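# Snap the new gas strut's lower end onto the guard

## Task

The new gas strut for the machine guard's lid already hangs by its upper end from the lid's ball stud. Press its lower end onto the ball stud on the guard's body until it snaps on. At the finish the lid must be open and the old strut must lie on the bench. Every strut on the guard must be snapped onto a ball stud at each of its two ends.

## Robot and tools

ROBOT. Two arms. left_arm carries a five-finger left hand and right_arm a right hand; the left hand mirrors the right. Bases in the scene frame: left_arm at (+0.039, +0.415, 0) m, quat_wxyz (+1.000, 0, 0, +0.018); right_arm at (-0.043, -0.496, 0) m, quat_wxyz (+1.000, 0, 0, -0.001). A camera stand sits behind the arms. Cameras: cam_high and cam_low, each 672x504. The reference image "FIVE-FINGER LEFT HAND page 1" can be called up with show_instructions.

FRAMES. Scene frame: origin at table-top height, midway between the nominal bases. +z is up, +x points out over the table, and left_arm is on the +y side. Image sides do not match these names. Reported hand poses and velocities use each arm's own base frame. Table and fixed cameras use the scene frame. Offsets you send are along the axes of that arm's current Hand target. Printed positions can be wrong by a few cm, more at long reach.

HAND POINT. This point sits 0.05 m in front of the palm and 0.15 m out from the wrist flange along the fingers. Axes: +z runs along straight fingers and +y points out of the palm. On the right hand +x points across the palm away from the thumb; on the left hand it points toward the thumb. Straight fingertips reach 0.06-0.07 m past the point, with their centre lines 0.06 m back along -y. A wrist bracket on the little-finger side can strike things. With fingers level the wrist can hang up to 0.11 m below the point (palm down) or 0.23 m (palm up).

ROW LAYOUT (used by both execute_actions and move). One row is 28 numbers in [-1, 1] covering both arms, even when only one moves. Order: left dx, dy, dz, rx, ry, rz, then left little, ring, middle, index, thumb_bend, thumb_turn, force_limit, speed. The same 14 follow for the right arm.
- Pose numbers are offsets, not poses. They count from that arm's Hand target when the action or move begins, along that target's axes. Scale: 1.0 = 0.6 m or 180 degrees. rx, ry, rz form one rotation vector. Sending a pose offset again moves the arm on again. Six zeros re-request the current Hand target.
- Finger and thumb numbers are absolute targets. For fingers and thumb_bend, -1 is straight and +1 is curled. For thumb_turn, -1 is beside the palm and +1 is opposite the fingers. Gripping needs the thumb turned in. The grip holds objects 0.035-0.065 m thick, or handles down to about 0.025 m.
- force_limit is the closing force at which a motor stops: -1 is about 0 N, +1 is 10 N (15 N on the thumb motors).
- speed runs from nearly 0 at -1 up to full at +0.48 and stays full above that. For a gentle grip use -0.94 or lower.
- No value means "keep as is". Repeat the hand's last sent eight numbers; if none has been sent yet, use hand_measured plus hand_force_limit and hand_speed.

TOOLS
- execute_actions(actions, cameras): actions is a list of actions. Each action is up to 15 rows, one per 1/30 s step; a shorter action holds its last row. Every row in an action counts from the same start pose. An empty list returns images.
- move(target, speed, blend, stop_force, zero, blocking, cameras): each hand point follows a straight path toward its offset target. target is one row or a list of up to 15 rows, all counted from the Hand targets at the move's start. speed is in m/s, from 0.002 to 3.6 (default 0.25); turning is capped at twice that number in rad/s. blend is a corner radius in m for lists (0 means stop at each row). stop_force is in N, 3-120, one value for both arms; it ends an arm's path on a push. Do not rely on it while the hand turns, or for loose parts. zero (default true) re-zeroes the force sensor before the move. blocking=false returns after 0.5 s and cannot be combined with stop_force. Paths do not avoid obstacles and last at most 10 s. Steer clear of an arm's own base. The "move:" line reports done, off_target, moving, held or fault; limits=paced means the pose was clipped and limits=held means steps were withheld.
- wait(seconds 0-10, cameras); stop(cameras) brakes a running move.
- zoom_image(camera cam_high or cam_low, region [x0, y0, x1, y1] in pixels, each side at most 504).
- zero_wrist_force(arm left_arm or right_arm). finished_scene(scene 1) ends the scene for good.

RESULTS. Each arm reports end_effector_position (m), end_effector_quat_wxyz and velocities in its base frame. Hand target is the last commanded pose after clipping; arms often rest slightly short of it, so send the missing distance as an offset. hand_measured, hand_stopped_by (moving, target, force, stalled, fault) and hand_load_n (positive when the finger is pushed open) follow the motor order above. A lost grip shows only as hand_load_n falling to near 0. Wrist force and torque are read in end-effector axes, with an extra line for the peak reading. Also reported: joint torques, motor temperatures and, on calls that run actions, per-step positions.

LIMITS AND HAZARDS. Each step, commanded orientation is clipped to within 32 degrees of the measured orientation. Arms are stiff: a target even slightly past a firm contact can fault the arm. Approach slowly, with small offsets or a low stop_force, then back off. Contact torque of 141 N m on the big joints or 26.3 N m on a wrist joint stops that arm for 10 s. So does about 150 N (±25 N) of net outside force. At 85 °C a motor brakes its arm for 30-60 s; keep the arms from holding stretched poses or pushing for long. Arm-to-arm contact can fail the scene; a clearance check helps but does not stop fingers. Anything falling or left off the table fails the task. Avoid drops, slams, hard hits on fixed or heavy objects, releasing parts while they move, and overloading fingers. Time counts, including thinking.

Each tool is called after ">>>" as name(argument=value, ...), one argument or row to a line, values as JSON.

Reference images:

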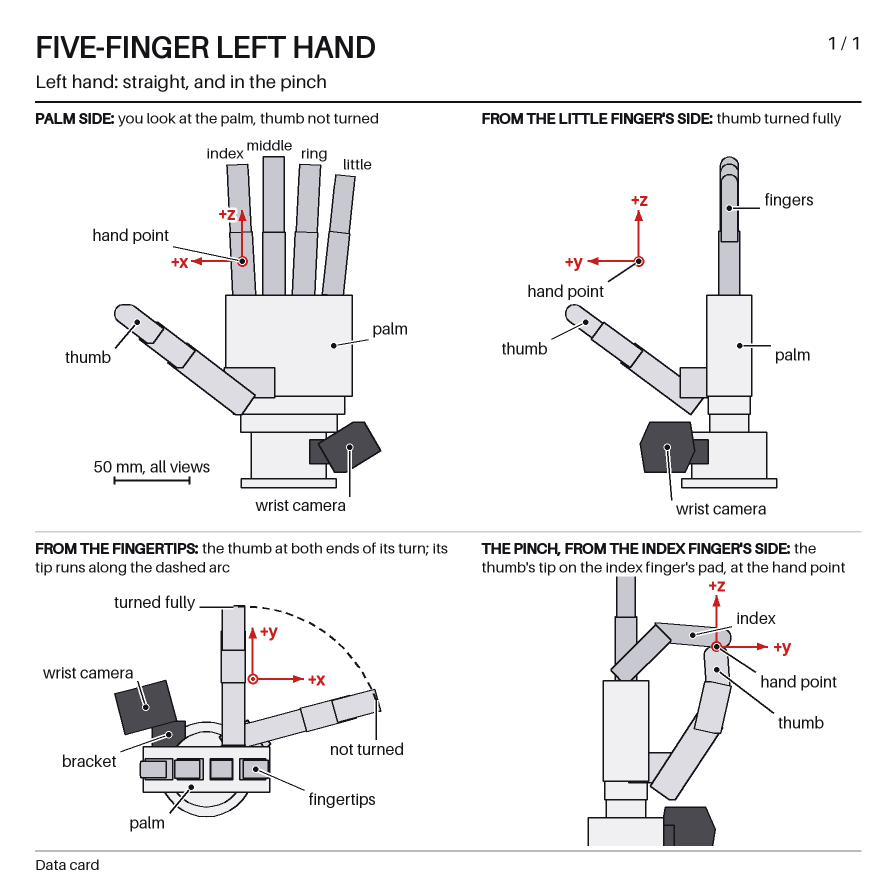

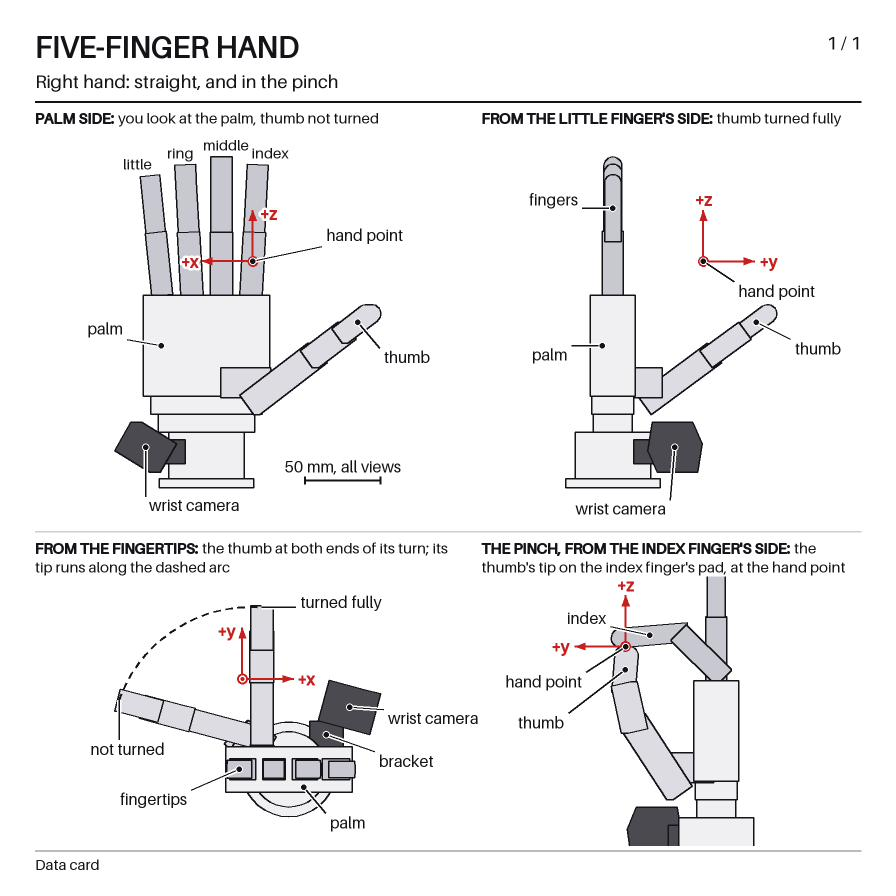

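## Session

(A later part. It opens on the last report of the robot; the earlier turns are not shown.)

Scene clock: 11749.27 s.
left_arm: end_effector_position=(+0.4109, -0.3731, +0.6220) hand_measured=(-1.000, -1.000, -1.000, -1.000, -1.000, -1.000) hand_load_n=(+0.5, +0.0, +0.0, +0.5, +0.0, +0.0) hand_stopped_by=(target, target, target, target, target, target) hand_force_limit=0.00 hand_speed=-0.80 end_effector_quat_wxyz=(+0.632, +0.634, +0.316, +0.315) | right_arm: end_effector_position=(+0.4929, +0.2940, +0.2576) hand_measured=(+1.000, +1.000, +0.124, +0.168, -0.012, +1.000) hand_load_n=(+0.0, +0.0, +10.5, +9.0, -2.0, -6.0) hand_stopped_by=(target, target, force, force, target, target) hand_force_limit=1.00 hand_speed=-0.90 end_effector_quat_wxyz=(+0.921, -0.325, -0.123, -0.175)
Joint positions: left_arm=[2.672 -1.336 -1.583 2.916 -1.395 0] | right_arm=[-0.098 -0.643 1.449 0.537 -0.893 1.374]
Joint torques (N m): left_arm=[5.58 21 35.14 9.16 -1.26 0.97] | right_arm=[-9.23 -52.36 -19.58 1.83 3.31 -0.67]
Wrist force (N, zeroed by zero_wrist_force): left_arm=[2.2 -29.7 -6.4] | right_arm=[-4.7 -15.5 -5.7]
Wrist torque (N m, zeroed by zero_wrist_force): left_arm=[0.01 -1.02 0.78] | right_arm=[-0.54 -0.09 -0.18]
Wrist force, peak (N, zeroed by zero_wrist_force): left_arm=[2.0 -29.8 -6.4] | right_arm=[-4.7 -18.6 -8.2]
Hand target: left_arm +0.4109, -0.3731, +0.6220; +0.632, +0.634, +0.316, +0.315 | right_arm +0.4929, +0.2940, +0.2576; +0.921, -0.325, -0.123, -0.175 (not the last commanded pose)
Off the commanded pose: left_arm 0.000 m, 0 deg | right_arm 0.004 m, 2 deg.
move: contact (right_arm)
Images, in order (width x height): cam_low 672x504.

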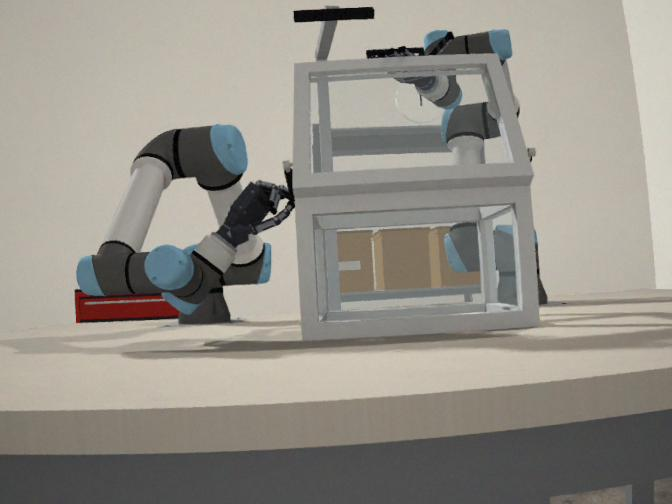

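>>> move(
  target=[0,0,0,0,0,0,-1,-1,-1,-1,-1,-1,0,-0.8,0.0004,-0.0087,-0.0073,0,-0.0094,0.0112,1,1,0.63,0.66,-0.012,1,1.0,-0.9],
  speed=0.01,
  stop_force=28,
  cameras=["cam_low"],
)

>>> zoom_image(
  camera="cam_low",
  region=[278, 195, 308, 230],
)

Scene clock: 11759.27 s.
left_arm: end_effector_position=(+0.4109, -0.3731, +0.6220) hand_measured=(-1.000, -1.000, -1.000, -1.000, -1.000, -1.000) hand_load_n=(+0.5, +0.0, +0.0, +0.5, +0.0, +0.0) hand_stopped_by=(target, target, target, target, target, target) hand_force_limit=0.00 hand_speed=-0.80 end_effector_quat_wxyz=(+0.632, +0.634, +0.316, +0.315) | right_arm: end_effector_position=(+0.4916, +0.2873, +0.2573) hand_measured=(+1.000, +1.000, +0.124, +0.168, -0.014, +1.000) hand_load_n=(+0.0, +0.0, +11.5, +10.0, +4.0, -6.5) hand_stopped_by=(target, target, force, force, target, target) hand_force_limit=1.00 hand_speed=-0.90 end_effector_quat_wxyz=(+0.922, -0.329, -0.131, -0.154)
Joint positions: left_arm=[2.672 -1.336 -1.583 2.916 -1.395 0] | right_arm=[-0.111 -0.646 1.43 0.513 -0.891 1.449]
Joint torques (N m): left_arm=[5.23 21.25 34.73 9.11 -1.3 1.04] | right_arm=[-1.29 -52.38 -7.18 2.95 0.77 -0.69]
Wrist force (N, zeroed by zero_wrist_force): left_arm=[1.5 -30.4 -8.6] | right_arm=[6.2 0.0 1.8]
Wrist torque (N m, zeroed by zero_wrist_force): left_arm=[0.14 -1.11 0.77] | right_arm=[-0.12 -0.15 0.03]
Wrist force, peak (N, zeroed by zero_wrist_force): left_arm=[1.5 -30.8 -8.7] | right_arm=[-5.0 -15.9 -5.5]
Hand target: left_arm +0.4109, -0.3731, +0.6220; +0.632, +0.634, +0.316, +0.315 | right_arm +0.4916, +0.2874, +0.2573; +0.922, -0.329, -0.131, -0.154
Off the commanded pose: left_arm 0.000 m, 0 deg | right_arm 0.000 m, 0 deg.
move: done
Images, in order (width x height): cam_low 672x504.

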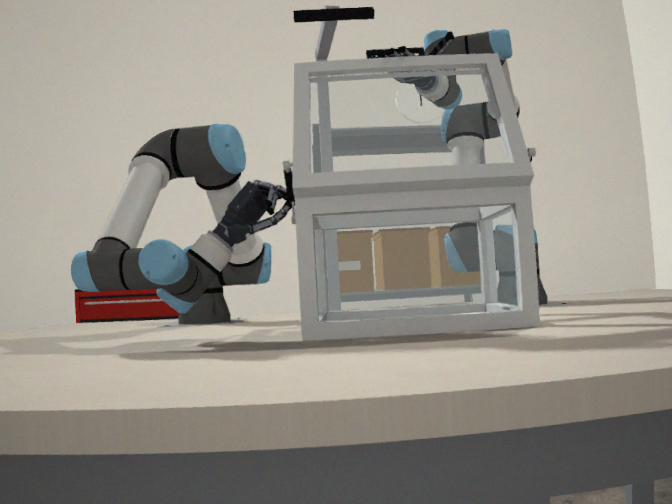

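Scaled by 14.400.

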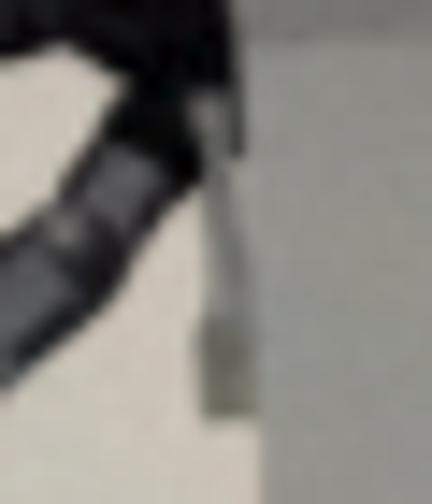

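>>> move(
  target=[0,0,0,0,0,0,-1,-1,-1,-1,-1,-1,0,-0.8,0.0003,0,0,0,0,0,1,1,0.63,0.66,-0.012,1,1.0,-0.9],
  speed=0.01,
)

>>> move(
  target=[0,0,0,0,0,0,-1,-1,-1,-1,-1,-1,0,-0.8,-0.0013,0.0087,0.0073,0,0.0094,-0.0112,1,1,0.63,0.66,-0.012,1,1.0,-0.9],
  speed=0.01,
  stop_force=8,
  cameras=["cam_low"],
)

>>> zoom_image(
  camera="cam_low",
  region=[278, 195, 308, 230],
)

Scene clock: 11911.50 s.
left_arm: end_effector_position=(+0.4109, -0.3731, +0.6220) hand_measured=(-1.000, -1.000, -1.000, -1.000, -1.000, -1.000) hand_load_n=(+1.0, +0.0, +0.0, +0.5, +0.0, +0.0) hand_stopped_by=(target, target, target, target, target, target) hand_force_limit=0.00 hand_speed=-0.80 end_effector_quat_wxyz=(+0.632, +0.634, +0.316, +0.315) | right_arm: end_effector_position=(+0.4917, +0.2873, +0.2573) hand_measured=(+1.000, +1.000, +0.124, +0.168, -0.014, +1.000) hand_load_n=(+0.0, +0.0, +11.5, +10.0, +4.0, -6.0) hand_stopped_by=(target, target, force, force, target, target) hand_force_limit=1.00 hand_speed=-0.90 end_effector_quat_wxyz=(+0.922, -0.329, -0.131, -0.154)
Joint positions: left_arm=[2.672 -1.336 -1.583 2.916 -1.395 0] | right_arm=[-0.111 -0.646 1.429 0.513 -0.891 1.449]
Joint torques (N m): left_arm=[5.15 20.73 34.79 8.97 -1.26 1.1] | right_arm=[8.91 -34.63 -17.74 4.14 -0.65 0.85]
Wrist force (N, zeroed by zero_wrist_force): left_arm=[1.7 -30.6 -8.3] | right_arm=[1.9 -0.4 1.0]
Wrist torque (N m, zeroed by zero_wrist_force): left_arm=[0.12 -1.10 0.77] | right_arm=[-0.14 -0.15 0.02]
Wrist force, peak (N, zeroed by zero_wrist_force): left_arm=[1.5 -30.9 -8.6] | right_arm=[6.5 0.0 1.8]
Hand target: left_arm +0.4109, -0.3731, +0.6220; +0.632, +0.634, +0.316, +0.315 | right_arm +0.4917, +0.2873, +0.2573; +0.922, -0.329, -0.131, -0.154
Off the commanded pose: left_arm 0.000 m, 0 deg | right_arm 0.000 m, 0 deg.
move: done

Scene clock: 11913.33 s.
left_arm: end_effector_position=(+0.4109, -0.3731, +0.6220) hand_measured=(-1.000, -1.000, -1.000, -1.000, -1.000, -1.000) hand_load_n=(+0.5, +0.0, +0.0, +0.5, +0.0, +0.0) hand_stopped_by=(target, target, target, target, target, target) hand_force_limit=0.00 hand_speed=-0.80 end_effector_quat_wxyz=(+0.632, +0.634, +0.316, +0.315) | right_arm: end_effector_position=(+0.4919, +0.2895, +0.2574) hand_measured=(+1.000, +1.000, +0.124, +0.168, -0.012, +1.000) hand_load_n=(+0.0, +0.0, +11.0, +9.5, +2.0, -7.0) hand_stopped_by=(target, target, force, force, target, target) hand_force_limit=1.00 hand_speed=-0.90 end_effector_quat_wxyz=(+0.922, -0.328, -0.128, -0.161)
Joint positions: left_arm=[2.672 -1.336 -1.583 2.916 -1.395 0] | right_arm=[-0.107 -0.645 1.436 0.52 -0.892 1.425]
Joint torques (N m): left_arm=[5.34 19.89 34.93 8.97 -1.18 0.93] | right_arm=[-8.44 -49.4 -17.33 -0.43 0 1.4]
Wrist force (N, zeroed by zero_wrist_force): left_arm=[1.8 -30.4 -8.1] | right_arm=[6.9 -4.8 -1.3]
Wrist torque (N m, zeroed by zero_wrist_force): left_arm=[0.11 -1.09 0.77] | right_arm=[-0.24 -0.11 0.00]
Wrist force, peak (N, zeroed by zero_wrist_force): left_arm=[1.5 -30.8 -8.1] | right_arm=[8.7 -6.8 -2.8]
Hand target: left_arm +0.4109, -0.3731, +0.6220; +0.632, +0.634, +0.316, +0.315 | right_arm +0.4919, +0.2895, +0.2574; +0.922, -0.328, -0.128, -0.161 (not the last commanded pose)
Off the commanded pose: left_arm 0.000 m, 0 deg | right_arm 0.005 m, 2 deg.
move: contact (right_arm)
Images, in order (width x height): cam_low 672x504.

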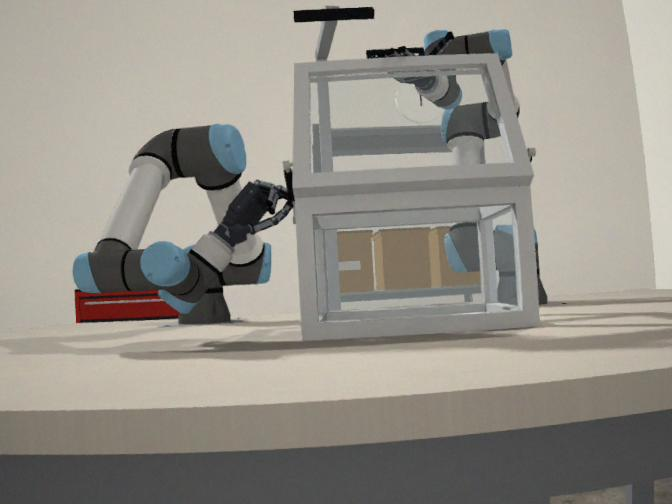

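Scaled by 14.400.

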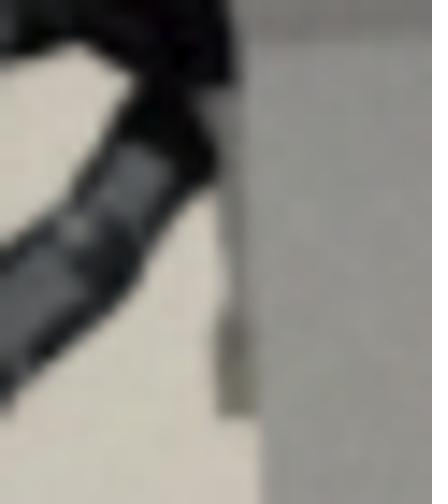

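>>> move(
  target=[0,0,0,0,0,0,-1,-1,-1,-1,-1,-1,0,-0.8,-0.0008,0.0087,0.0073,0,0.0094,-0.0112,1,1,0.63,0.66,-0.012,1,1.0,-0.9],
  speed=0.01,
  stop_force=26,
  cameras=["cam_low"],
)

>>> zoom_image(
  camera="cam_low",
  region=[278, 195, 308, 230],
)

Scene clock: 11928.63 s.
left_arm: end_effector_position=(+0.4109, -0.3731, +0.6220) hand_measured=(-1.000, -1.000, -1.000, -1.000, -1.000, -1.000) hand_load_n=(+0.5, +0.0, +0.0, +0.5, +0.0, +0.0) hand_stopped_by=(target, target, target, target, target, target) hand_force_limit=0.00 hand_speed=-0.80 end_effector_quat_wxyz=(+0.632, +0.634, +0.316, +0.315) | right_arm: end_effector_position=(+0.4928, +0.2951, +0.2575) hand_measured=(+1.000, +1.000, +0.124, +0.168, -0.010, +1.000) hand_load_n=(+0.0, +0.0, +9.5, +6.5, -11.0, -9.0) hand_stopped_by=(target, target, force, force, target, target) hand_force_limit=1.00 hand_speed=-0.90 end_effector_quat_wxyz=(+0.921, -0.324, -0.122, -0.178)
Joint positions: left_arm=[2.672 -1.336 -1.583 2.916 -1.395 0] | right_arm=[-0.096 -0.642 1.454 0.54 -0.893 1.363]
Joint torques (N m): left_arm=[5.55 20.37 35.03 8.84 -1.17 1.01] | right_arm=[0.73 -51.95 -18.55 1.28 4.82 -0.54]
Wrist force (N, zeroed by zero_wrist_force): left_arm=[2.7 -29.8 -7.0] | right_arm=[3.6 -23.9 -16.5]
Wrist torque (N m, zeroed by zero_wrist_force): left_arm=[0.03 -1.04 0.81] | right_arm=[-0.73 0.03 -0.28]
Wrist force, peak (N, zeroed by zero_wrist_force): left_arm=[1.8 -30.5 -8.1] | right_arm=[3.9 -26.6 -18.7]
Hand target: left_arm +0.4109, -0.3731, +0.6220; +0.632, +0.634, +0.316, +0.315 | right_arm +0.4928, +0.2951, +0.2575; +0.921, -0.324, -0.122, -0.178 (not the last commanded pose)
Off the commanded pose: left_arm 0.000 m, 0 deg | right_arm 0.001 m, 0 deg.
move: contact (right_arm)
Images, in order (width x height): cam_low 672x504.

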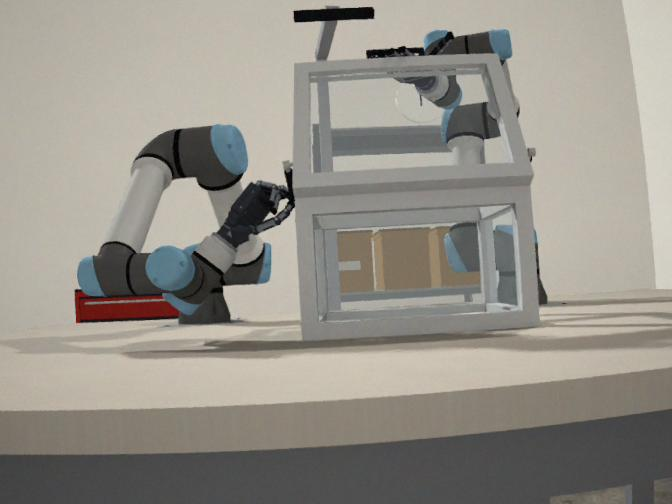

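Scaled by 14.400.

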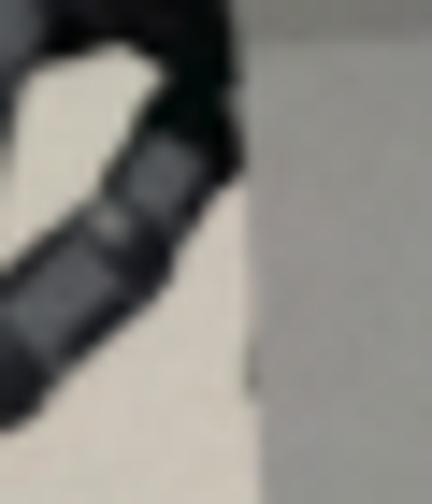

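>>> move(
  target=[0,0,0,0,0,0,-1,-1,-1,-1,-1,-1,0,-0.8,0.0002,-0.0031,-0.0026,0,-0.0033,0.004,1,1,0.63,0.66,-0.012,1,1.0,-0.9],
  speed=0.01,
  cameras=["cam_low"],
)

>>> zoom_image(
  camera="cam_low",
  region=[278, 195, 308, 230],
)

Scene clock: 11941.03 s.
left_arm: end_effector_position=(+0.4109, -0.3731, +0.6220) hand_measured=(-1.000, -1.000, -1.000, -1.000, -1.000, -1.000) hand_load_n=(+0.5, +0.0, +0.0, +0.5, +0.0, +0.0) hand_stopped_by=(target, target, target, target, target, target) hand_force_limit=0.00 hand_speed=-0.80 end_effector_quat_wxyz=(+0.632, +0.634, +0.316, +0.315) | right_arm: end_effector_position=(+0.4923, +0.2927, +0.2574) hand_measured=(+1.000, +1.000, +0.124, +0.168, -0.014, +1.000) hand_load_n=(+0.0, +0.0, +13.0, +11.0, +5.0, -7.5) hand_stopped_by=(target, target, force, force, target, target) hand_force_limit=1.00 hand_speed=-0.90 end_effector_quat_wxyz=(+0.922, -0.326, -0.125, -0.171)
Joint positions: left_arm=[2.672 -1.336 -1.583 2.916 -1.395 0] | right_arm=[-0.101 -0.644 1.447 0.531 -0.892 1.39]
Joint torques (N m): left_arm=[4.93 20.6 35.32 8.92 -1.19 1.05] | right_arm=[-5.93 -51.9 -10.75 -0.32 0.66 0.37]
Wrist force (N, zeroed by zero_wrist_force): left_arm=[1.8 -29.6 -6.8] | right_arm=[12.4 3.2 7.2]
Wrist torque (N m, zeroed by zero_wrist_force): left_arm=[0.03 -1.05 0.76] | right_arm=[-0.05 -0.23 0.04]
Wrist force, peak (N, zeroed by zero_wrist_force): left_arm=[2.7 -30.0 -7.2] | right_arm=[3.7 -24.2 -16.5]
Hand target: left_arm +0.4109, -0.3731, +0.6220; +0.632, +0.634, +0.316, +0.315 | right_arm +0.4923, +0.2927, +0.2574; +0.922, -0.326, -0.125, -0.171
Off the commanded pose: left_arm 0.000 m, 0 deg | right_arm 0.000 m, 0 deg.
move: done
Images, in order (width x height): cam_low 672x504.

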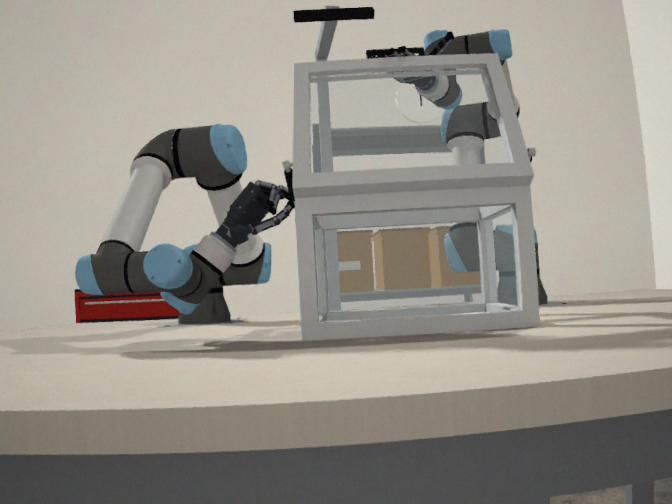

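Scaled by 14.400.

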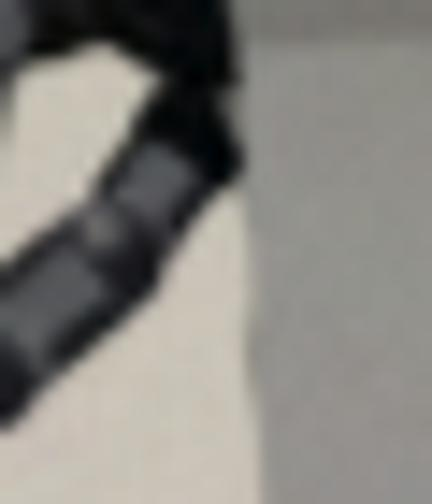

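>>> move(
  target=[0,0,0,0,0,0,-1,-1,-1,-1,-1,-1,0,-0.8,0.0006,0.0014,0.0012,0,0.0015,-0.0018,1,1,0.63,0.66,-0.012,1,1.0,-0.9],
  speed=0.01,
)

>>> move(
  target=[0,0,0,0,0,0,-1,-1,-1,-1,-1,-1,0,-0.8,0,0.00336,-0.00399,0.00087,-0.00507,-0.00427,1,1,0.63,0.66,-0.012,1,1.0,-0.9],
  speed=0.01,
  stop_force=8,
  cameras=["cam_low"],
)

>>> zoom_image(
  camera="cam_low",
  region=[278, 195, 308, 230],
)

Scene clock: 11956.13 s.
left_arm: end_effector_position=(+0.4109, -0.3731, +0.6220) hand_measured=(-1.000, -1.000, -1.000, -1.000, -1.000, -1.000) hand_load_n=(+0.5, +0.0, +0.0, +1.0, +0.0, +0.0) hand_stopped_by=(target, target, target, target, target, target) hand_force_limit=0.00 hand_speed=-0.80 end_effector_quat_wxyz=(+0.632, +0.634, +0.316, +0.315) | right_arm: end_effector_position=(+0.4928, +0.2937, +0.2576) hand_measured=(+1.000, +1.000, +0.124, +0.168, -0.014, +1.000) hand_load_n=(+0.0, +0.0, +11.0, +10.0, +2.0, -5.5) hand_stopped_by=(target, target, force, force, target, target) hand_force_limit=1.00 hand_speed=-0.90 end_effector_quat_wxyz=(+0.921, -0.325, -0.123, -0.174)
Joint positions: left_arm=[2.672 -1.336 -1.583 2.916 -1.395 0] | right_arm=[-0.099 -0.643 1.449 0.536 -0.893 1.377]
Joint torques (N m): left_arm=[4.99 20.66 35.31 8.85 -1.18 1.16] | right_arm=[9.74 -33.64 -6.33 5.13 -1.26 -0.23]
Wrist force (N, zeroed by zero_wrist_force): left_arm=[2.0 -29.5 -6.6] | right_arm=[-5.4 -10.6 -2.2]
Wrist torque (N m, zeroed by zero_wrist_force): left_arm=[0.01 -1.02 0.77] | right_arm=[-0.41 -0.12 -0.08]
Wrist force, peak (N, zeroed by zero_wrist_force): left_arm=[2.0 -30.0 -6.8] | right_arm=[12.5 3.0 7.2]
Hand target: left_arm +0.4109, -0.3731, +0.6220; +0.632, +0.634, +0.316, +0.315 | right_arm +0.4928, +0.2937, +0.2576; +0.921, -0.325, -0.123, -0.174
Off the commanded pose: left_arm 0.000 m, 0 deg | right_arm 0.000 m, 0 deg.
move: done

Scene clock: 11957.30 s.
left_arm: end_effector_position=(+0.4109, -0.3731, +0.6220) hand_measured=(-1.000, -1.000, -1.000, -1.000, -1.000, -1.000) hand_load_n=(+0.5, +0.0, +0.0, +1.0, +0.0, +0.0) hand_stopped_by=(target, target, target, target, target, target) hand_force_limit=0.00 hand_speed=-0.80 end_effector_quat_wxyz=(+0.632, +0.634, +0.316, +0.315) | right_arm: end_effector_position=(+0.4930, +0.2937, +0.2573) hand_measured=(+1.000, +1.000, +0.124, +0.168, -0.012, +1.000) hand_load_n=(+0.0, +0.0, +13.0, +12.0, +0.5, -5.5) hand_stopped_by=(target, target, force, force, target, target) hand_force_limit=1.00 hand_speed=-0.90 end_effector_quat_wxyz=(+0.921, -0.325, -0.124, -0.174)
Joint positions: left_arm=[2.672 -1.336 -1.583 2.916 -1.395 0] | right_arm=[-0.099 -0.642 1.447 0.534 -0.893 1.377]
Joint torques (N m): left_arm=[4.71 20.02 35.28 8.92 -1.12 1.04] | right_arm=[7.52 -50.69 -2.22 4.86 0.48 0.04]
Wrist force (N, zeroed by zero_wrist_force): left_arm=[1.8 -29.8 -6.3] | right_arm=[-6.2 -14.8 4.5]
Wrist torque (N m, zeroed by zero_wrist_force): left_arm=[0.00 -1.04 0.76] | right_arm=[-0.50 -0.17 -0.17]
Wrist force, peak (N, zeroed by zero_wrist_force): left_arm=[1.7 -29.9 -6.1] | right_arm=[-6.1 -16.9 6.1]
Hand target: left_arm +0.4109, -0.3731, +0.6220; +0.632, +0.634, +0.316, +0.315 | right_arm +0.4930, +0.2937, +0.2573; +0.921, -0.325, -0.124, -0.174 (not the last commanded pose)
Off the commanded pose: left_arm 0.000 m, 0 deg | right_arm 0.003 m, 1 deg.
move: contact (right_arm)
Images, in order (width x height): cam_low 672x504.

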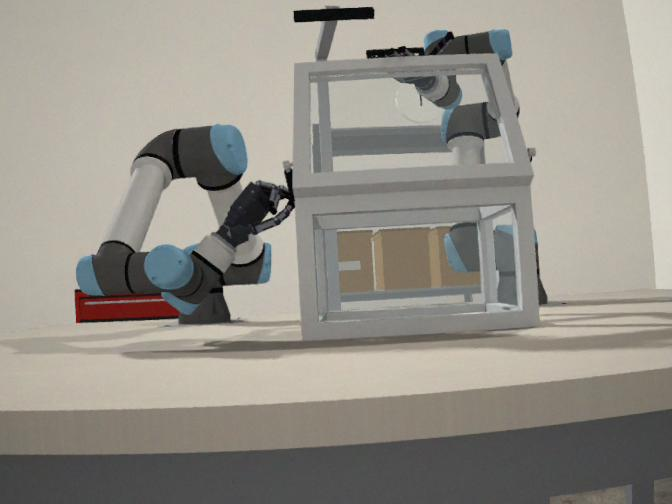

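Scaled by 14.400.

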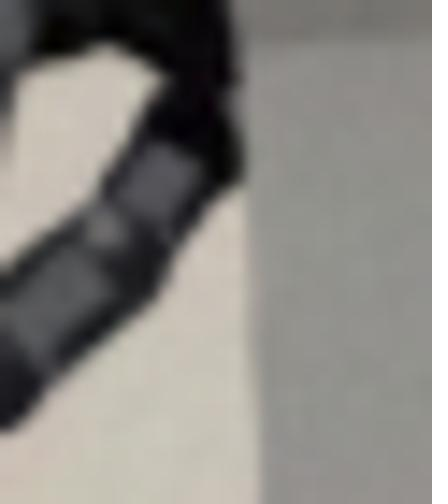

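>>> move(
  target=[0,0,0,0,0,0,-1,-1,-1,-1,-1,-1,0,-0.8,-0.00028,-0.0012,0.0000,0,0,0,1,1,0.63,0.66,-0.012,1,1.0,-0.9],
  speed=0.01,
)

Scene clock: 11964.27 s.
left_arm: end_effector_position=(+0.4109, -0.3731, +0.6220) hand_measured=(-1.000, -1.000, -1.000, -1.000, -1.000, -1.000) hand_load_n=(+0.5, +0.0, +0.0, +1.0, +0.0, +0.0) hand_stopped_by=(target, target, target, target, target, target) hand_force_limit=0.00 hand_speed=-0.80 end_effector_quat_wxyz=(+0.632, +0.634, +0.316, +0.315) | right_arm: end_effector_position=(+0.4925, +0.2932, +0.2576) hand_measured=(+1.000, +1.000, +0.124, +0.168, -0.014, +1.000) hand_load_n=(+0.0, +0.0, +12.5, +10.5, +4.5, -6.5) hand_stopped_by=(target, target, force, force, target, target) hand_force_limit=1.00 hand_speed=-0.90 end_effector_quat_wxyz=(+0.921, -0.325, -0.124, -0.174)
Joint positions: left_arm=[2.672 -1.336 -1.583 2.916 -1.395 0] | right_arm=[-0.1 -0.644 1.449 0.533 -0.893 1.379]
Joint torques (N m): left_arm=[4.48 20.32 35.17 8.84 -1.12 0.98] | right_arm=[-12.53 -54.18 -3.48 -0.09 -3.01 1.92]
Wrist force (N, zeroed by zero_wrist_force): left_arm=[1.8 -29.6 -6.8] | right_arm=[4.8 2.4 4.3]
Wrist torque (N m, zeroed by zero_wrist_force): left_arm=[0.02 -1.03 0.76] | right_arm=[-0.07 -0.21 0.10]
Wrist force, peak (N, zeroed by zero_wrist_force): left_arm=[1.9 -30.0 -6.9] | right_arm=[-6.1 -15.2 4.7]
Hand target: left_arm +0.4109, -0.3731, +0.6220; +0.632, +0.634, +0.316, +0.315 | right_arm +0.4925, +0.2932, +0.2576; +0.921, -0.325, -0.124, -0.174
Off the commanded pose: left_arm 0.000 m, 0 deg | right_arm 0.000 m, 0 deg.
move: done

>>> move(
  target=[0,0,0,0,0,0,-1,-1,-1,-1,-1,-1,0,-0.8,0.0001,0.0006,0.0006,0,0,0,1,1,0.63,0.66,-0.012,1,1.0,-0.9],
  speed=0.01,
)

Scene clock: 11971.27 s.
left_arm: end_effector_position=(+0.4109, -0.3731, +0.6220) hand_measured=(-1.000, -1.000, -1.000, -1.000, -1.000, -1.000) hand_load_n=(+0.5, +0.0, +0.0, +1.0, +0.0, +0.0) hand_stopped_by=(target, target, target, target, target, target) hand_force_limit=0.00 hand_speed=-0.80 end_effector_quat_wxyz=(+0.632, +0.634, +0.316, +0.315) | right_arm: end_effector_position=(+0.4927, +0.2937, +0.2577) hand_measured=(+1.000, +1.000, +0.124, +0.168, -0.014, +1.000) hand_load_n=(+0.0, +0.0, +10.5, +9.5, +3.0, -6.0) hand_stopped_by=(target, target, force, force, target, target) hand_force_limit=1.00 hand_speed=-0.90 end_effector_quat_wxyz=(+0.921, -0.325, -0.124, -0.174)
Joint positions: left_arm=[2.672 -1.336 -1.583 2.916 -1.395 0] | right_arm=[-0.099 -0.643 1.448 0.534 -0.893 1.377]
Joint torques (N m): left_arm=[4.77 20.33 34.97 8.92 -1.14 1.12] | right_arm=[13.47 -34.71 -18.4 4.31 1.37 -1.12]
Wrist force (N, zeroed by zero_wrist_force): left_arm=[2.0 -29.4 -7.0] | right_arm=[0.1 -6.1 -3.2]
Wrist torque (N m, zeroed by zero_wrist_force): left_arm=[0.05 -1.02 0.76] | right_arm=[-0.29 -0.10 -0.01]
Wrist force, peak (N, zeroed by zero_wrist_force): left_arm=[1.9 -30.0 -6.9] | right_arm=[4.8 2.5 4.5]
Hand target: left_arm +0.4109, -0.3731, +0.6220; +0.632, +0.634, +0.316, +0.315 | right_arm +0.4927, +0.2937, +0.2577; +0.921, -0.325, -0.124, -0.174
Off the commanded pose: left_arm 0.000 m, 0 deg | right_arm 0.000 m, 0 deg.
move: done

>>> move(
  target=[0,0,0,0,0,0,-1,-1,-1,-1,-1,-1,0,-0.8,0,0,0,0,0,0,1,1,0.63,0.0,-0.012,1,1.0,-0.9],
  speed=0.01,
)

>>> move(
  target=[0,0,0,0,0,0,-1,-1,-1,-1,-1,-1,0,-0.8,0,0,0,0,0,0,1,1,0.09,0.0,-0.012,1,1.0,-0.93],
  speed=0.01,
  cameras=["cam_low"],
)

>>> zoom_image(
  camera="cam_low",
  region=[268, 185, 308, 230],
)

Scene clock: 11978.60 s.
left_arm: end_effector_position=(+0.4109, -0.3731, +0.6220) hand_measured=(-1.000, -1.000, -1.000, -1.000, -1.000, -1.000) hand_load_n=(+0.5, +0.0, +0.0, +0.5, +0.0, +0.0) hand_stopped_by=(target, target, target, target, target, target) hand_force_limit=0.00 hand_speed=-0.80 end_effector_quat_wxyz=(+0.632, +0.634, +0.316, +0.315) | right_arm: end_effector_position=(+0.4927, +0.2937, +0.2577) hand_measured=(+1.000, +1.000, +0.124, +0.000, -0.012, +1.000) hand_load_n=(+0.0, +0.0, +11.5, +0.0, +1.0, -6.5) hand_stopped_by=(target, target, force, target, target, target) hand_force_limit=1.00 hand_speed=-0.90 end_effector_quat_wxyz=(+0.921, -0.325, -0.124, -0.174)
Joint positions: left_arm=[2.672 -1.336 -1.583 2.916 -1.395 0] | right_arm=[-0.099 -0.643 1.448 0.534 -0.893 1.377]
Joint torques (N m): left_arm=[4.45 20 35.19 8.9 -1.15 1.12] | right_arm=[14.57 -43.84 -9.56 1.71 0.53 0.66]
Wrist force (N, zeroed by zero_wrist_force): left_arm=[2.3 -29.9 -6.9] | right_arm=[2.2 -6.4 -7.7]
Wrist torque (N m, zeroed by zero_wrist_force): left_arm=[0.02 -1.03 0.78] | right_arm=[-0.29 -0.09 0.00]
Wrist force, peak (N, zeroed by zero_wrist_force): left_arm=[2.0 -30.0 -6.9] | right_arm=[2.3 -6.5 -7.9]
Hand target: left_arm +0.4109, -0.3731, +0.6220; +0.632, +0.634, +0.316, +0.315 | right_arm +0.4927, +0.2937, +0.2577; +0.921, -0.325, -0.124, -0.174
Off the commanded pose: left_arm 0.000 m, 0 deg | right_arm 0.000 m, 0 deg.
move: done

Scene clock: 11979.10 s.
left_arm: end_effector_position=(+0.4109, -0.3731, +0.6220) hand_measured=(-1.000, -1.000, -1.000, -1.000, -1.000, -1.000) hand_load_n=(+0.5, +0.0, +0.0, +1.0, +0.0, +0.0) hand_stopped_by=(target, target, target, target, target, target) hand_force_limit=0.00 hand_speed=-0.80 end_effector_quat_wxyz=(+0.632, +0.634, +0.316, +0.315) | right_arm: end_effector_position=(+0.4927, +0.2937, +0.2577) hand_measured=(+1.000, +1.000, +0.090, +0.000, -0.012, +1.000) hand_load_n=(+0.0, +0.0, -2.0, +0.0, -2.5, -6.0) hand_stopped_by=(target, target, target, target, target, target) hand_force_limit=1.00 hand_speed=-0.93 end_effector_quat_wxyz=(+0.921, -0.325, -0.124, -0.174)
Joint positions: left_arm=[2.672 -1.336 -1.583 2.916 -1.395 0] | right_arm=[-0.099 -0.643 1.448 0.534 -0.893 1.377]
Joint torques (N m): left_arm=[4.97 20.16 34.73 8.76 -1.01 1] | right_arm=[14.44 -46.17 -9.42 1.74 -0.42 0.46]
Wrist force (N, zeroed by zero_wrist_force): left_arm=[2.8 -29.4 -7.5] | right_arm=[1.7 -7.3 -13.7]
Wrist torque (N m, zeroed by zero_wrist_force): left_arm=[0.07 -1.06 0.81] | right_arm=[-0.34 0.15 0.00]
Wrist force, peak (N, zeroed by zero_wrist_force): left_arm=[2.3 -29.9 -7.1] | right_arm=[1.6 -6.9 -14.2]
Hand target: left_arm +0.4109, -0.3731, +0.6220; +0.632, +0.634, +0.316, +0.315 | right_arm +0.4927, +0.2937, +0.2577; +0.921, -0.325, -0.124, -0.174
Off the commanded pose: left_arm 0.000 m, 0 deg | right_arm 0.000 m, 0 deg.
move: done
Images, in order (width x height): cam_low 672x504.

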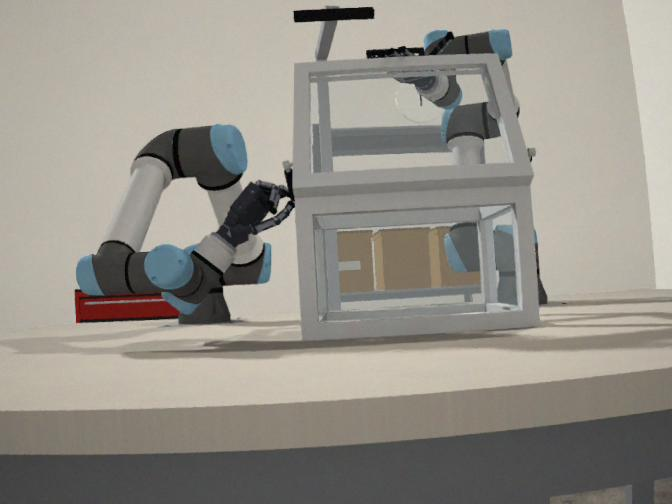

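Scaled by 11.200.

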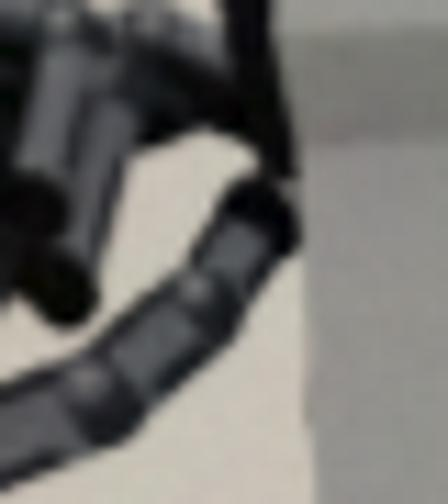

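>>> move(
  target=[0,0,0,0,0,0,-1,-1,-1,-1,-1,-1,0,-0.8,0,-0.0003,-0.001,0,0,0,1,1,0.02,-0.1,-0.012,1,1.0,-0.93],
  speed=0.01,
  cameras=["cam_low"],
)

>>> zoom_image(
  camera="cam_low",
  region=[268, 185, 308, 230],
)

Scene clock: 11986.10 s.
left_arm: end_effector_position=(+0.4109, -0.3731, +0.6220) hand_measured=(-1.000, -1.000, -1.000, -1.000, -1.000, -1.000) hand_load_n=(+0.5, +0.0, +0.0, +1.0, +0.0, +0.0) hand_stopped_by=(target, target, target, target, target, target) hand_force_limit=0.00 hand_speed=-0.80 end_effector_quat_wxyz=(+0.632, +0.634, +0.316, +0.315) | right_arm: end_effector_position=(+0.4927, +0.2932, +0.2573) hand_measured=(+1.000, +1.000, +0.020, -0.100, -0.012, +1.000) hand_load_n=(+0.0, +0.0, +0.0, +0.0, -1.5, -3.5) hand_stopped_by=(target, target, target, target, target, target) hand_force_limit=1.00 hand_speed=-0.93 end_effector_quat_wxyz=(+0.921, -0.325, -0.125, -0.174)
Joint positions: left_arm=[2.672 -1.336 -1.583 2.916 -1.395 0] | right_arm=[-0.1 -0.643 1.449 0.533 -0.893 1.379]
Joint torques (N m): left_arm=[4.84 20.15 34.95 8.67 -1.08 1.2] | right_arm=[-7.93 -35.99 -3.61 0.75 -2.4 1.58]
Wrist force (N, zeroed by zero_wrist_force): left_arm=[2.1 -29.5 -7.2] | right_arm=[2.8 -3.9 -4.1]
Wrist torque (N m, zeroed by zero_wrist_force): left_arm=[0.07 -1.02 0.77] | right_arm=[-0.21 0.07 -0.01]
Wrist force, peak (N, zeroed by zero_wrist_force): left_arm=[2.4 -30.0 -7.4] | right_arm=[1.6 -7.0 -14.1]
Hand target: left_arm +0.4109, -0.3731, +0.6220; +0.632, +0.634, +0.316, +0.315 | right_arm +0.4927, +0.2932, +0.2573; +0.921, -0.325, -0.124, -0.174
Off the commanded pose: left_arm 0.000 m, 0 deg | right_arm 0.000 m, 0 deg.
move: done
Images, in order (width x height): cam_low 672x504.

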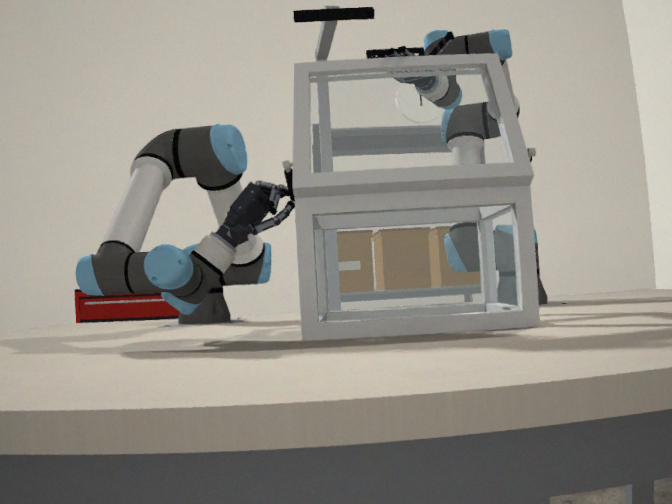

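Scaled by 11.200.

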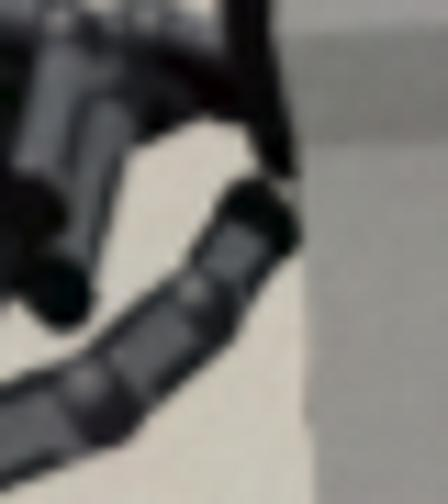

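>>> move(
  target=[0,0,0,0,0,0,-1,-1,-1,-1,-1,-1,0,-0.8,0,-0.0003,-0.0012,0,0,0,1,1,-0.05,-0.2,-0.012,1,1.0,-0.93],
  speed=0.01,
  cameras=["cam_low"],
)

>>> zoom_image(
  camera="cam_low",
  region=[268, 185, 308, 230],
)

Scene clock: 11991.23 s.
left_arm: end_effector_position=(+0.4109, -0.3731, +0.6220) hand_measured=(-1.000, -1.000, -1.000, -1.000, -1.000, -1.000) hand_load_n=(+1.0, +0.0, +0.0, +0.5, +0.0, +0.0) hand_stopped_by=(target, target, target, target, target, target) hand_force_limit=0.00 hand_speed=-0.80 end_effector_quat_wxyz=(+0.632, +0.634, +0.316, +0.315) | right_arm: end_effector_position=(+0.4927, +0.2926, +0.2569) hand_measured=(+1.000, +1.000, -0.050, -0.200, -0.012, +1.000) hand_load_n=(+0.0, +0.0, +0.0, +0.0, +0.0, +0.0) hand_stopped_by=(target, target, target, target, target, target) hand_force_limit=1.00 hand_speed=-0.93 end_effector_quat_wxyz=(+0.921, -0.325, -0.124, -0.174)
Joint positions: left_arm=[2.672 -1.336 -1.583 2.916 -1.395 0] | right_arm=[-0.101 -0.643 1.449 0.531 -0.893 1.38]
Joint torques (N m): left_arm=[4.02 20.47 35.49 8.64 -1.07 1.15] | right_arm=[-11.29 -34.56 -1.89 1.16 -2.86 1.18]
Wrist force (N, zeroed by zero_wrist_force): left_arm=[2.2 -29.8 -7.1] | right_arm=[-0.6 -1.7 -0.2]
Wrist torque (N m, zeroed by zero_wrist_force): left_arm=[0.04 -1.06 0.78] | right_arm=[-0.17 0.05 -0.02]
Wrist force, peak (N, zeroed by zero_wrist_force): left_arm=[2.2 -30.1 -7.3] | right_arm=[2.9 -4.3 -4.2]
Hand target: left_arm +0.4109, -0.3731, +0.6220; +0.632, +0.634, +0.316, +0.315 | right_arm +0.4927, +0.2926, +0.2569; +0.921, -0.325, -0.124, -0.174
Off the commanded pose: left_arm 0.000 m, 0 deg | right_arm 0.000 m, 0 deg.
move: done
Images, in order (width x height): cam_low 672x504.

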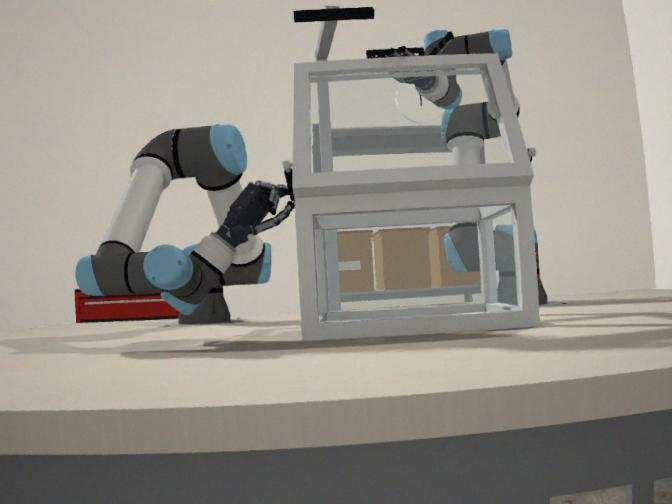

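Scaled by 11.200.

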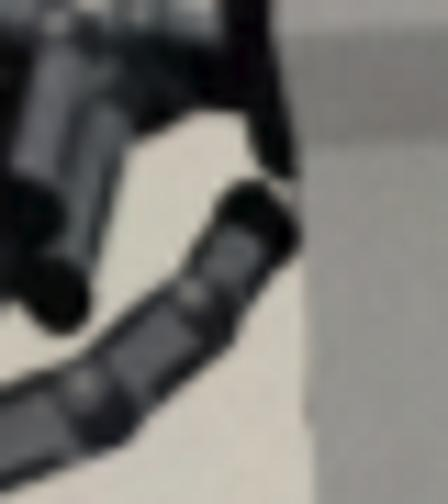

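>>> move(
  target=[0,0,0,0,0,0,-1,-1,-1,-1,-1,-1,0,-0.8,0,-0.0005,-0.005,0,0,0,1,1,-0.2,-0.3,-0.012,1,1.0,-0.9],
  speed=0.01,
  cameras=["cam_low"],
)

>>> zoom_image(
  camera="cam_low",
  region=[268, 185, 308, 230],
)

Scene clock: 11999.10 s.
left_arm: end_effector_position=(+0.4109, -0.3731, +0.6220) hand_measured=(-1.000, -1.000, -1.000, -1.000, -1.000, -1.000) hand_load_n=(+0.5, +0.0, +0.0, +0.5, +0.0, +0.0) hand_stopped_by=(target, target, target, target, target, target) hand_force_limit=0.00 hand_speed=-0.80 end_effector_quat_wxyz=(+0.632, +0.634, +0.316, +0.315) | right_arm: end_effector_position=(+0.4929, +0.2904, +0.2547) hand_measured=(+1.000, +1.000, -0.200, -0.300, -0.012, +1.000) hand_load_n=(+0.0, +0.0, -0.5, +0.0, +0.0, +0.0) hand_stopped_by=(target, target, target, target, target, target) hand_force_limit=1.00 hand_speed=-0.90 end_effector_quat_wxyz=(+0.921, -0.325, -0.124, -0.174)
Joint positions: left_arm=[2.672 -1.336 -1.583 2.916 -1.395 0] | right_arm=[-0.105 -0.64 1.449 0.525 -0.894 1.385]
Joint torques (N m): left_arm=[4.57 19.58 35.08 8.61 -1.01 1.15] | right_arm=[-4.65 -39.9 -2.65 2.76 -2.71 0.18]
Wrist force (N, zeroed by zero_wrist_force): left_arm=[2.2 -29.7 -7.1] | right_arm=[-0.8 -1.6 -0.1]
Wrist torque (N m, zeroed by zero_wrist_force): left_arm=[0.06 -1.06 0.78] | right_arm=[-0.17 0.06 -0.03]
Wrist force, peak (N, zeroed by zero_wrist_force): left_arm=[2.0 -30.1 -7.1] | right_arm=[-0.7 -2.1 -0.2]
Hand target: left_arm +0.4109, -0.3731, +0.6220; +0.632, +0.634, +0.316, +0.315 | right_arm +0.4929, +0.2904, +0.2548; +0.921, -0.325, -0.124, -0.174
Off the commanded pose: left_arm 0.000 m, 0 deg | right_arm 0.000 m, 0 deg.
move: done
Images, in order (width x height): cam_low 672x504.

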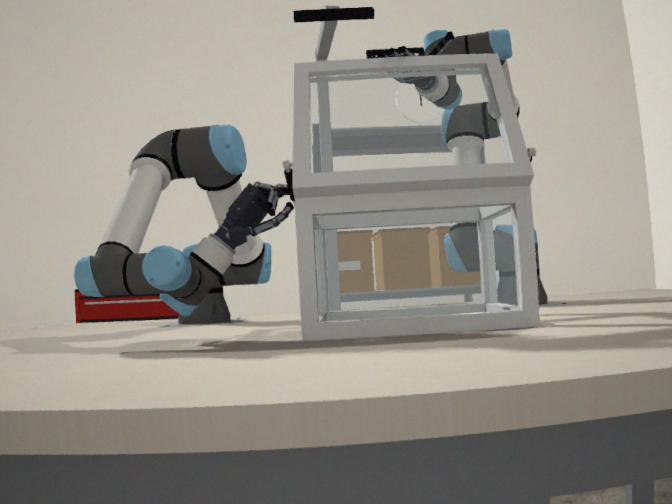

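Scaled by 11.200.

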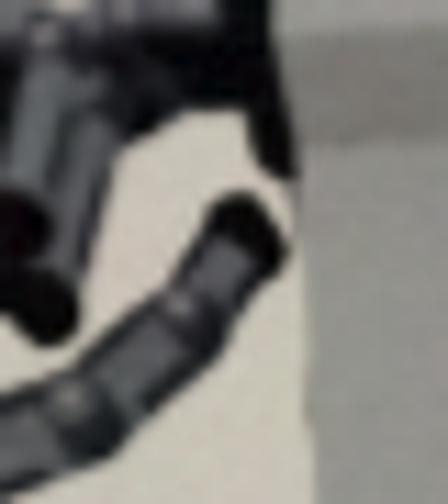

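>>> move(
  target=[
    [0,0,0,0,0,0,-1,-1,-1,-1,-1,-1,0,-0.8,0,0,-0.006,0,0,0,1,1,-0.8,-0.8,-0.012,1,0.6,-0.8],
    [0,0,0,0,0,0,-1,-1,-1,-1,-1,-1,0,-0.8,0,-0.12,-0.006,0,0,0,1,1,-0.8,-0.8,-0.012,1,0.6,-0.8],
  ],
  speed=0.05,
  cameras=["cam_low", "cam_high"],
)

>>> zoom_image(
  camera="cam_low",
  region=[258, 180, 318, 240],
)

Scene clock: 12148.73 s.
left_arm: end_effector_position=(+0.4109, -0.3731, +0.6220) hand_measured=(-1.000, -1.000, -1.000, -1.000, -1.000, -1.000) hand_load_n=(+1.0, +0.0, +0.0, +1.0, +0.0, +0.0) hand_stopped_by=(target, target, target, target, target, target) hand_force_limit=0.00 hand_speed=-0.80 end_effector_quat_wxyz=(+0.632, +0.634, +0.316, +0.315) | right_arm: end_effector_position=(+0.4643, +0.2355, +0.2921) hand_measured=(+1.000, +1.000, -0.800, -0.800, -0.012, +1.000) hand_load_n=(+0.0, +0.0, +0.0, +0.0, +0.0, +0.0) hand_stopped_by=(target, target, target, target, target, target) hand_force_limit=0.60 hand_speed=-0.80 end_effector_quat_wxyz=(+0.921, -0.325, -0.125, -0.174)
Joint positions: left_arm=[2.672 -1.336 -1.583 2.916 -1.395 0] | right_arm=[-0.223 -0.779 1.585 0.44 -0.927 1.529]
Joint torques (N m): left_arm=[4.53 19.97 35.06 8.61 -1.1 1.1] | right_arm=[13.91 -29.14 -17 4.31 0.86 -1.57]
Wrist force (N, zeroed by zero_wrist_force): left_arm=[1.9 -29.6 -7.3] | right_arm=[-0.7 -1.7 0.1]
Wrist torque (N m, zeroed by zero_wrist_force): left_arm=[0.06 -1.02 0.77] | right_arm=[-0.20 0.05 -0.03]
Wrist force, peak (N, zeroed by zero_wrist_force): left_arm=[2.1 -30.2 -7.0] | right_arm=[-0.8 -2.3 0.1]
Hand target: left_arm +0.4109, -0.3731, +0.6220; +0.632, +0.634, +0.316, +0.315 | right_arm +0.4644, +0.2357, +0.2920; +0.921, -0.325, -0.124, -0.174
Off the commanded pose: left_arm 0.000 m, 0 deg | right_arm 0.000 m, 0 deg.
move: done

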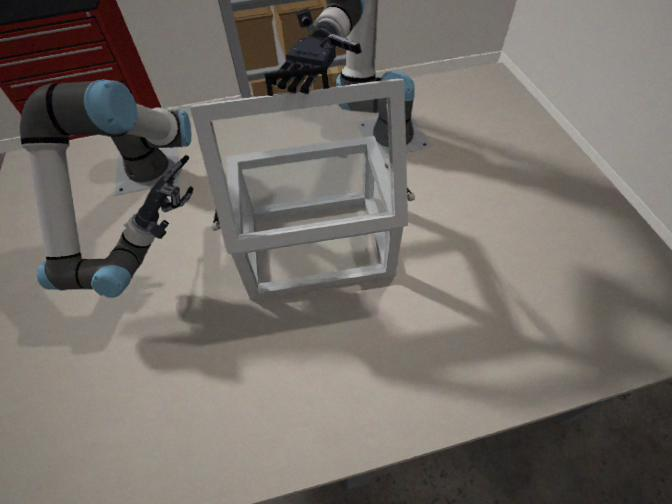

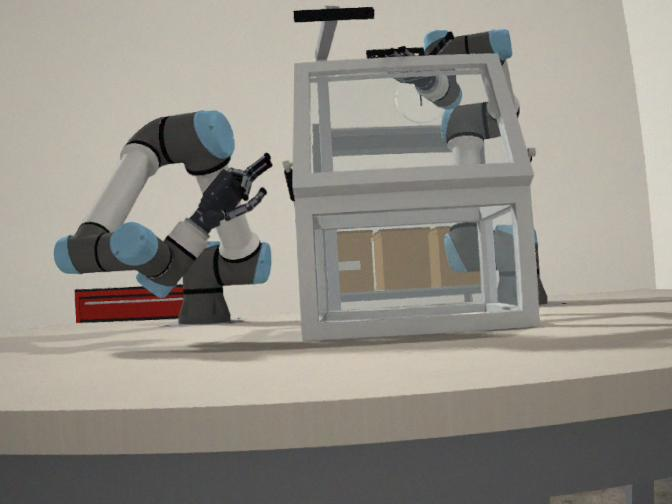

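Scaled by 8.400.

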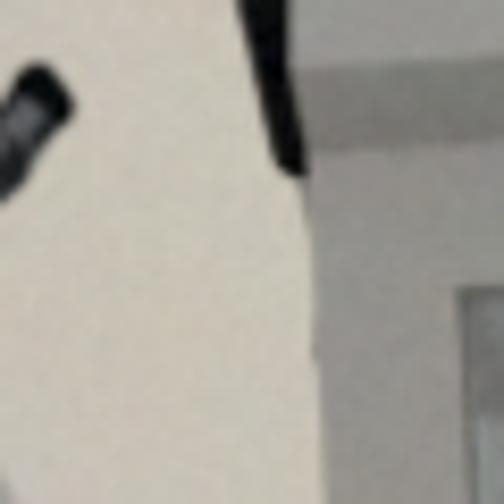

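>>> zoom_image(
  camera="cam_high",
  region=[190, 150, 240, 240],
)

>>> zoom_image(
  camera="cam_low",
  region=[282, 155, 308, 230],
)

Scaled by 5.600.

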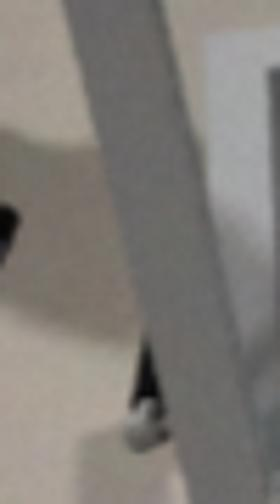

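Scaled by 6.720.

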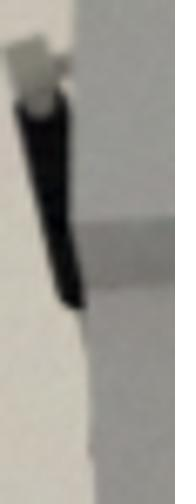

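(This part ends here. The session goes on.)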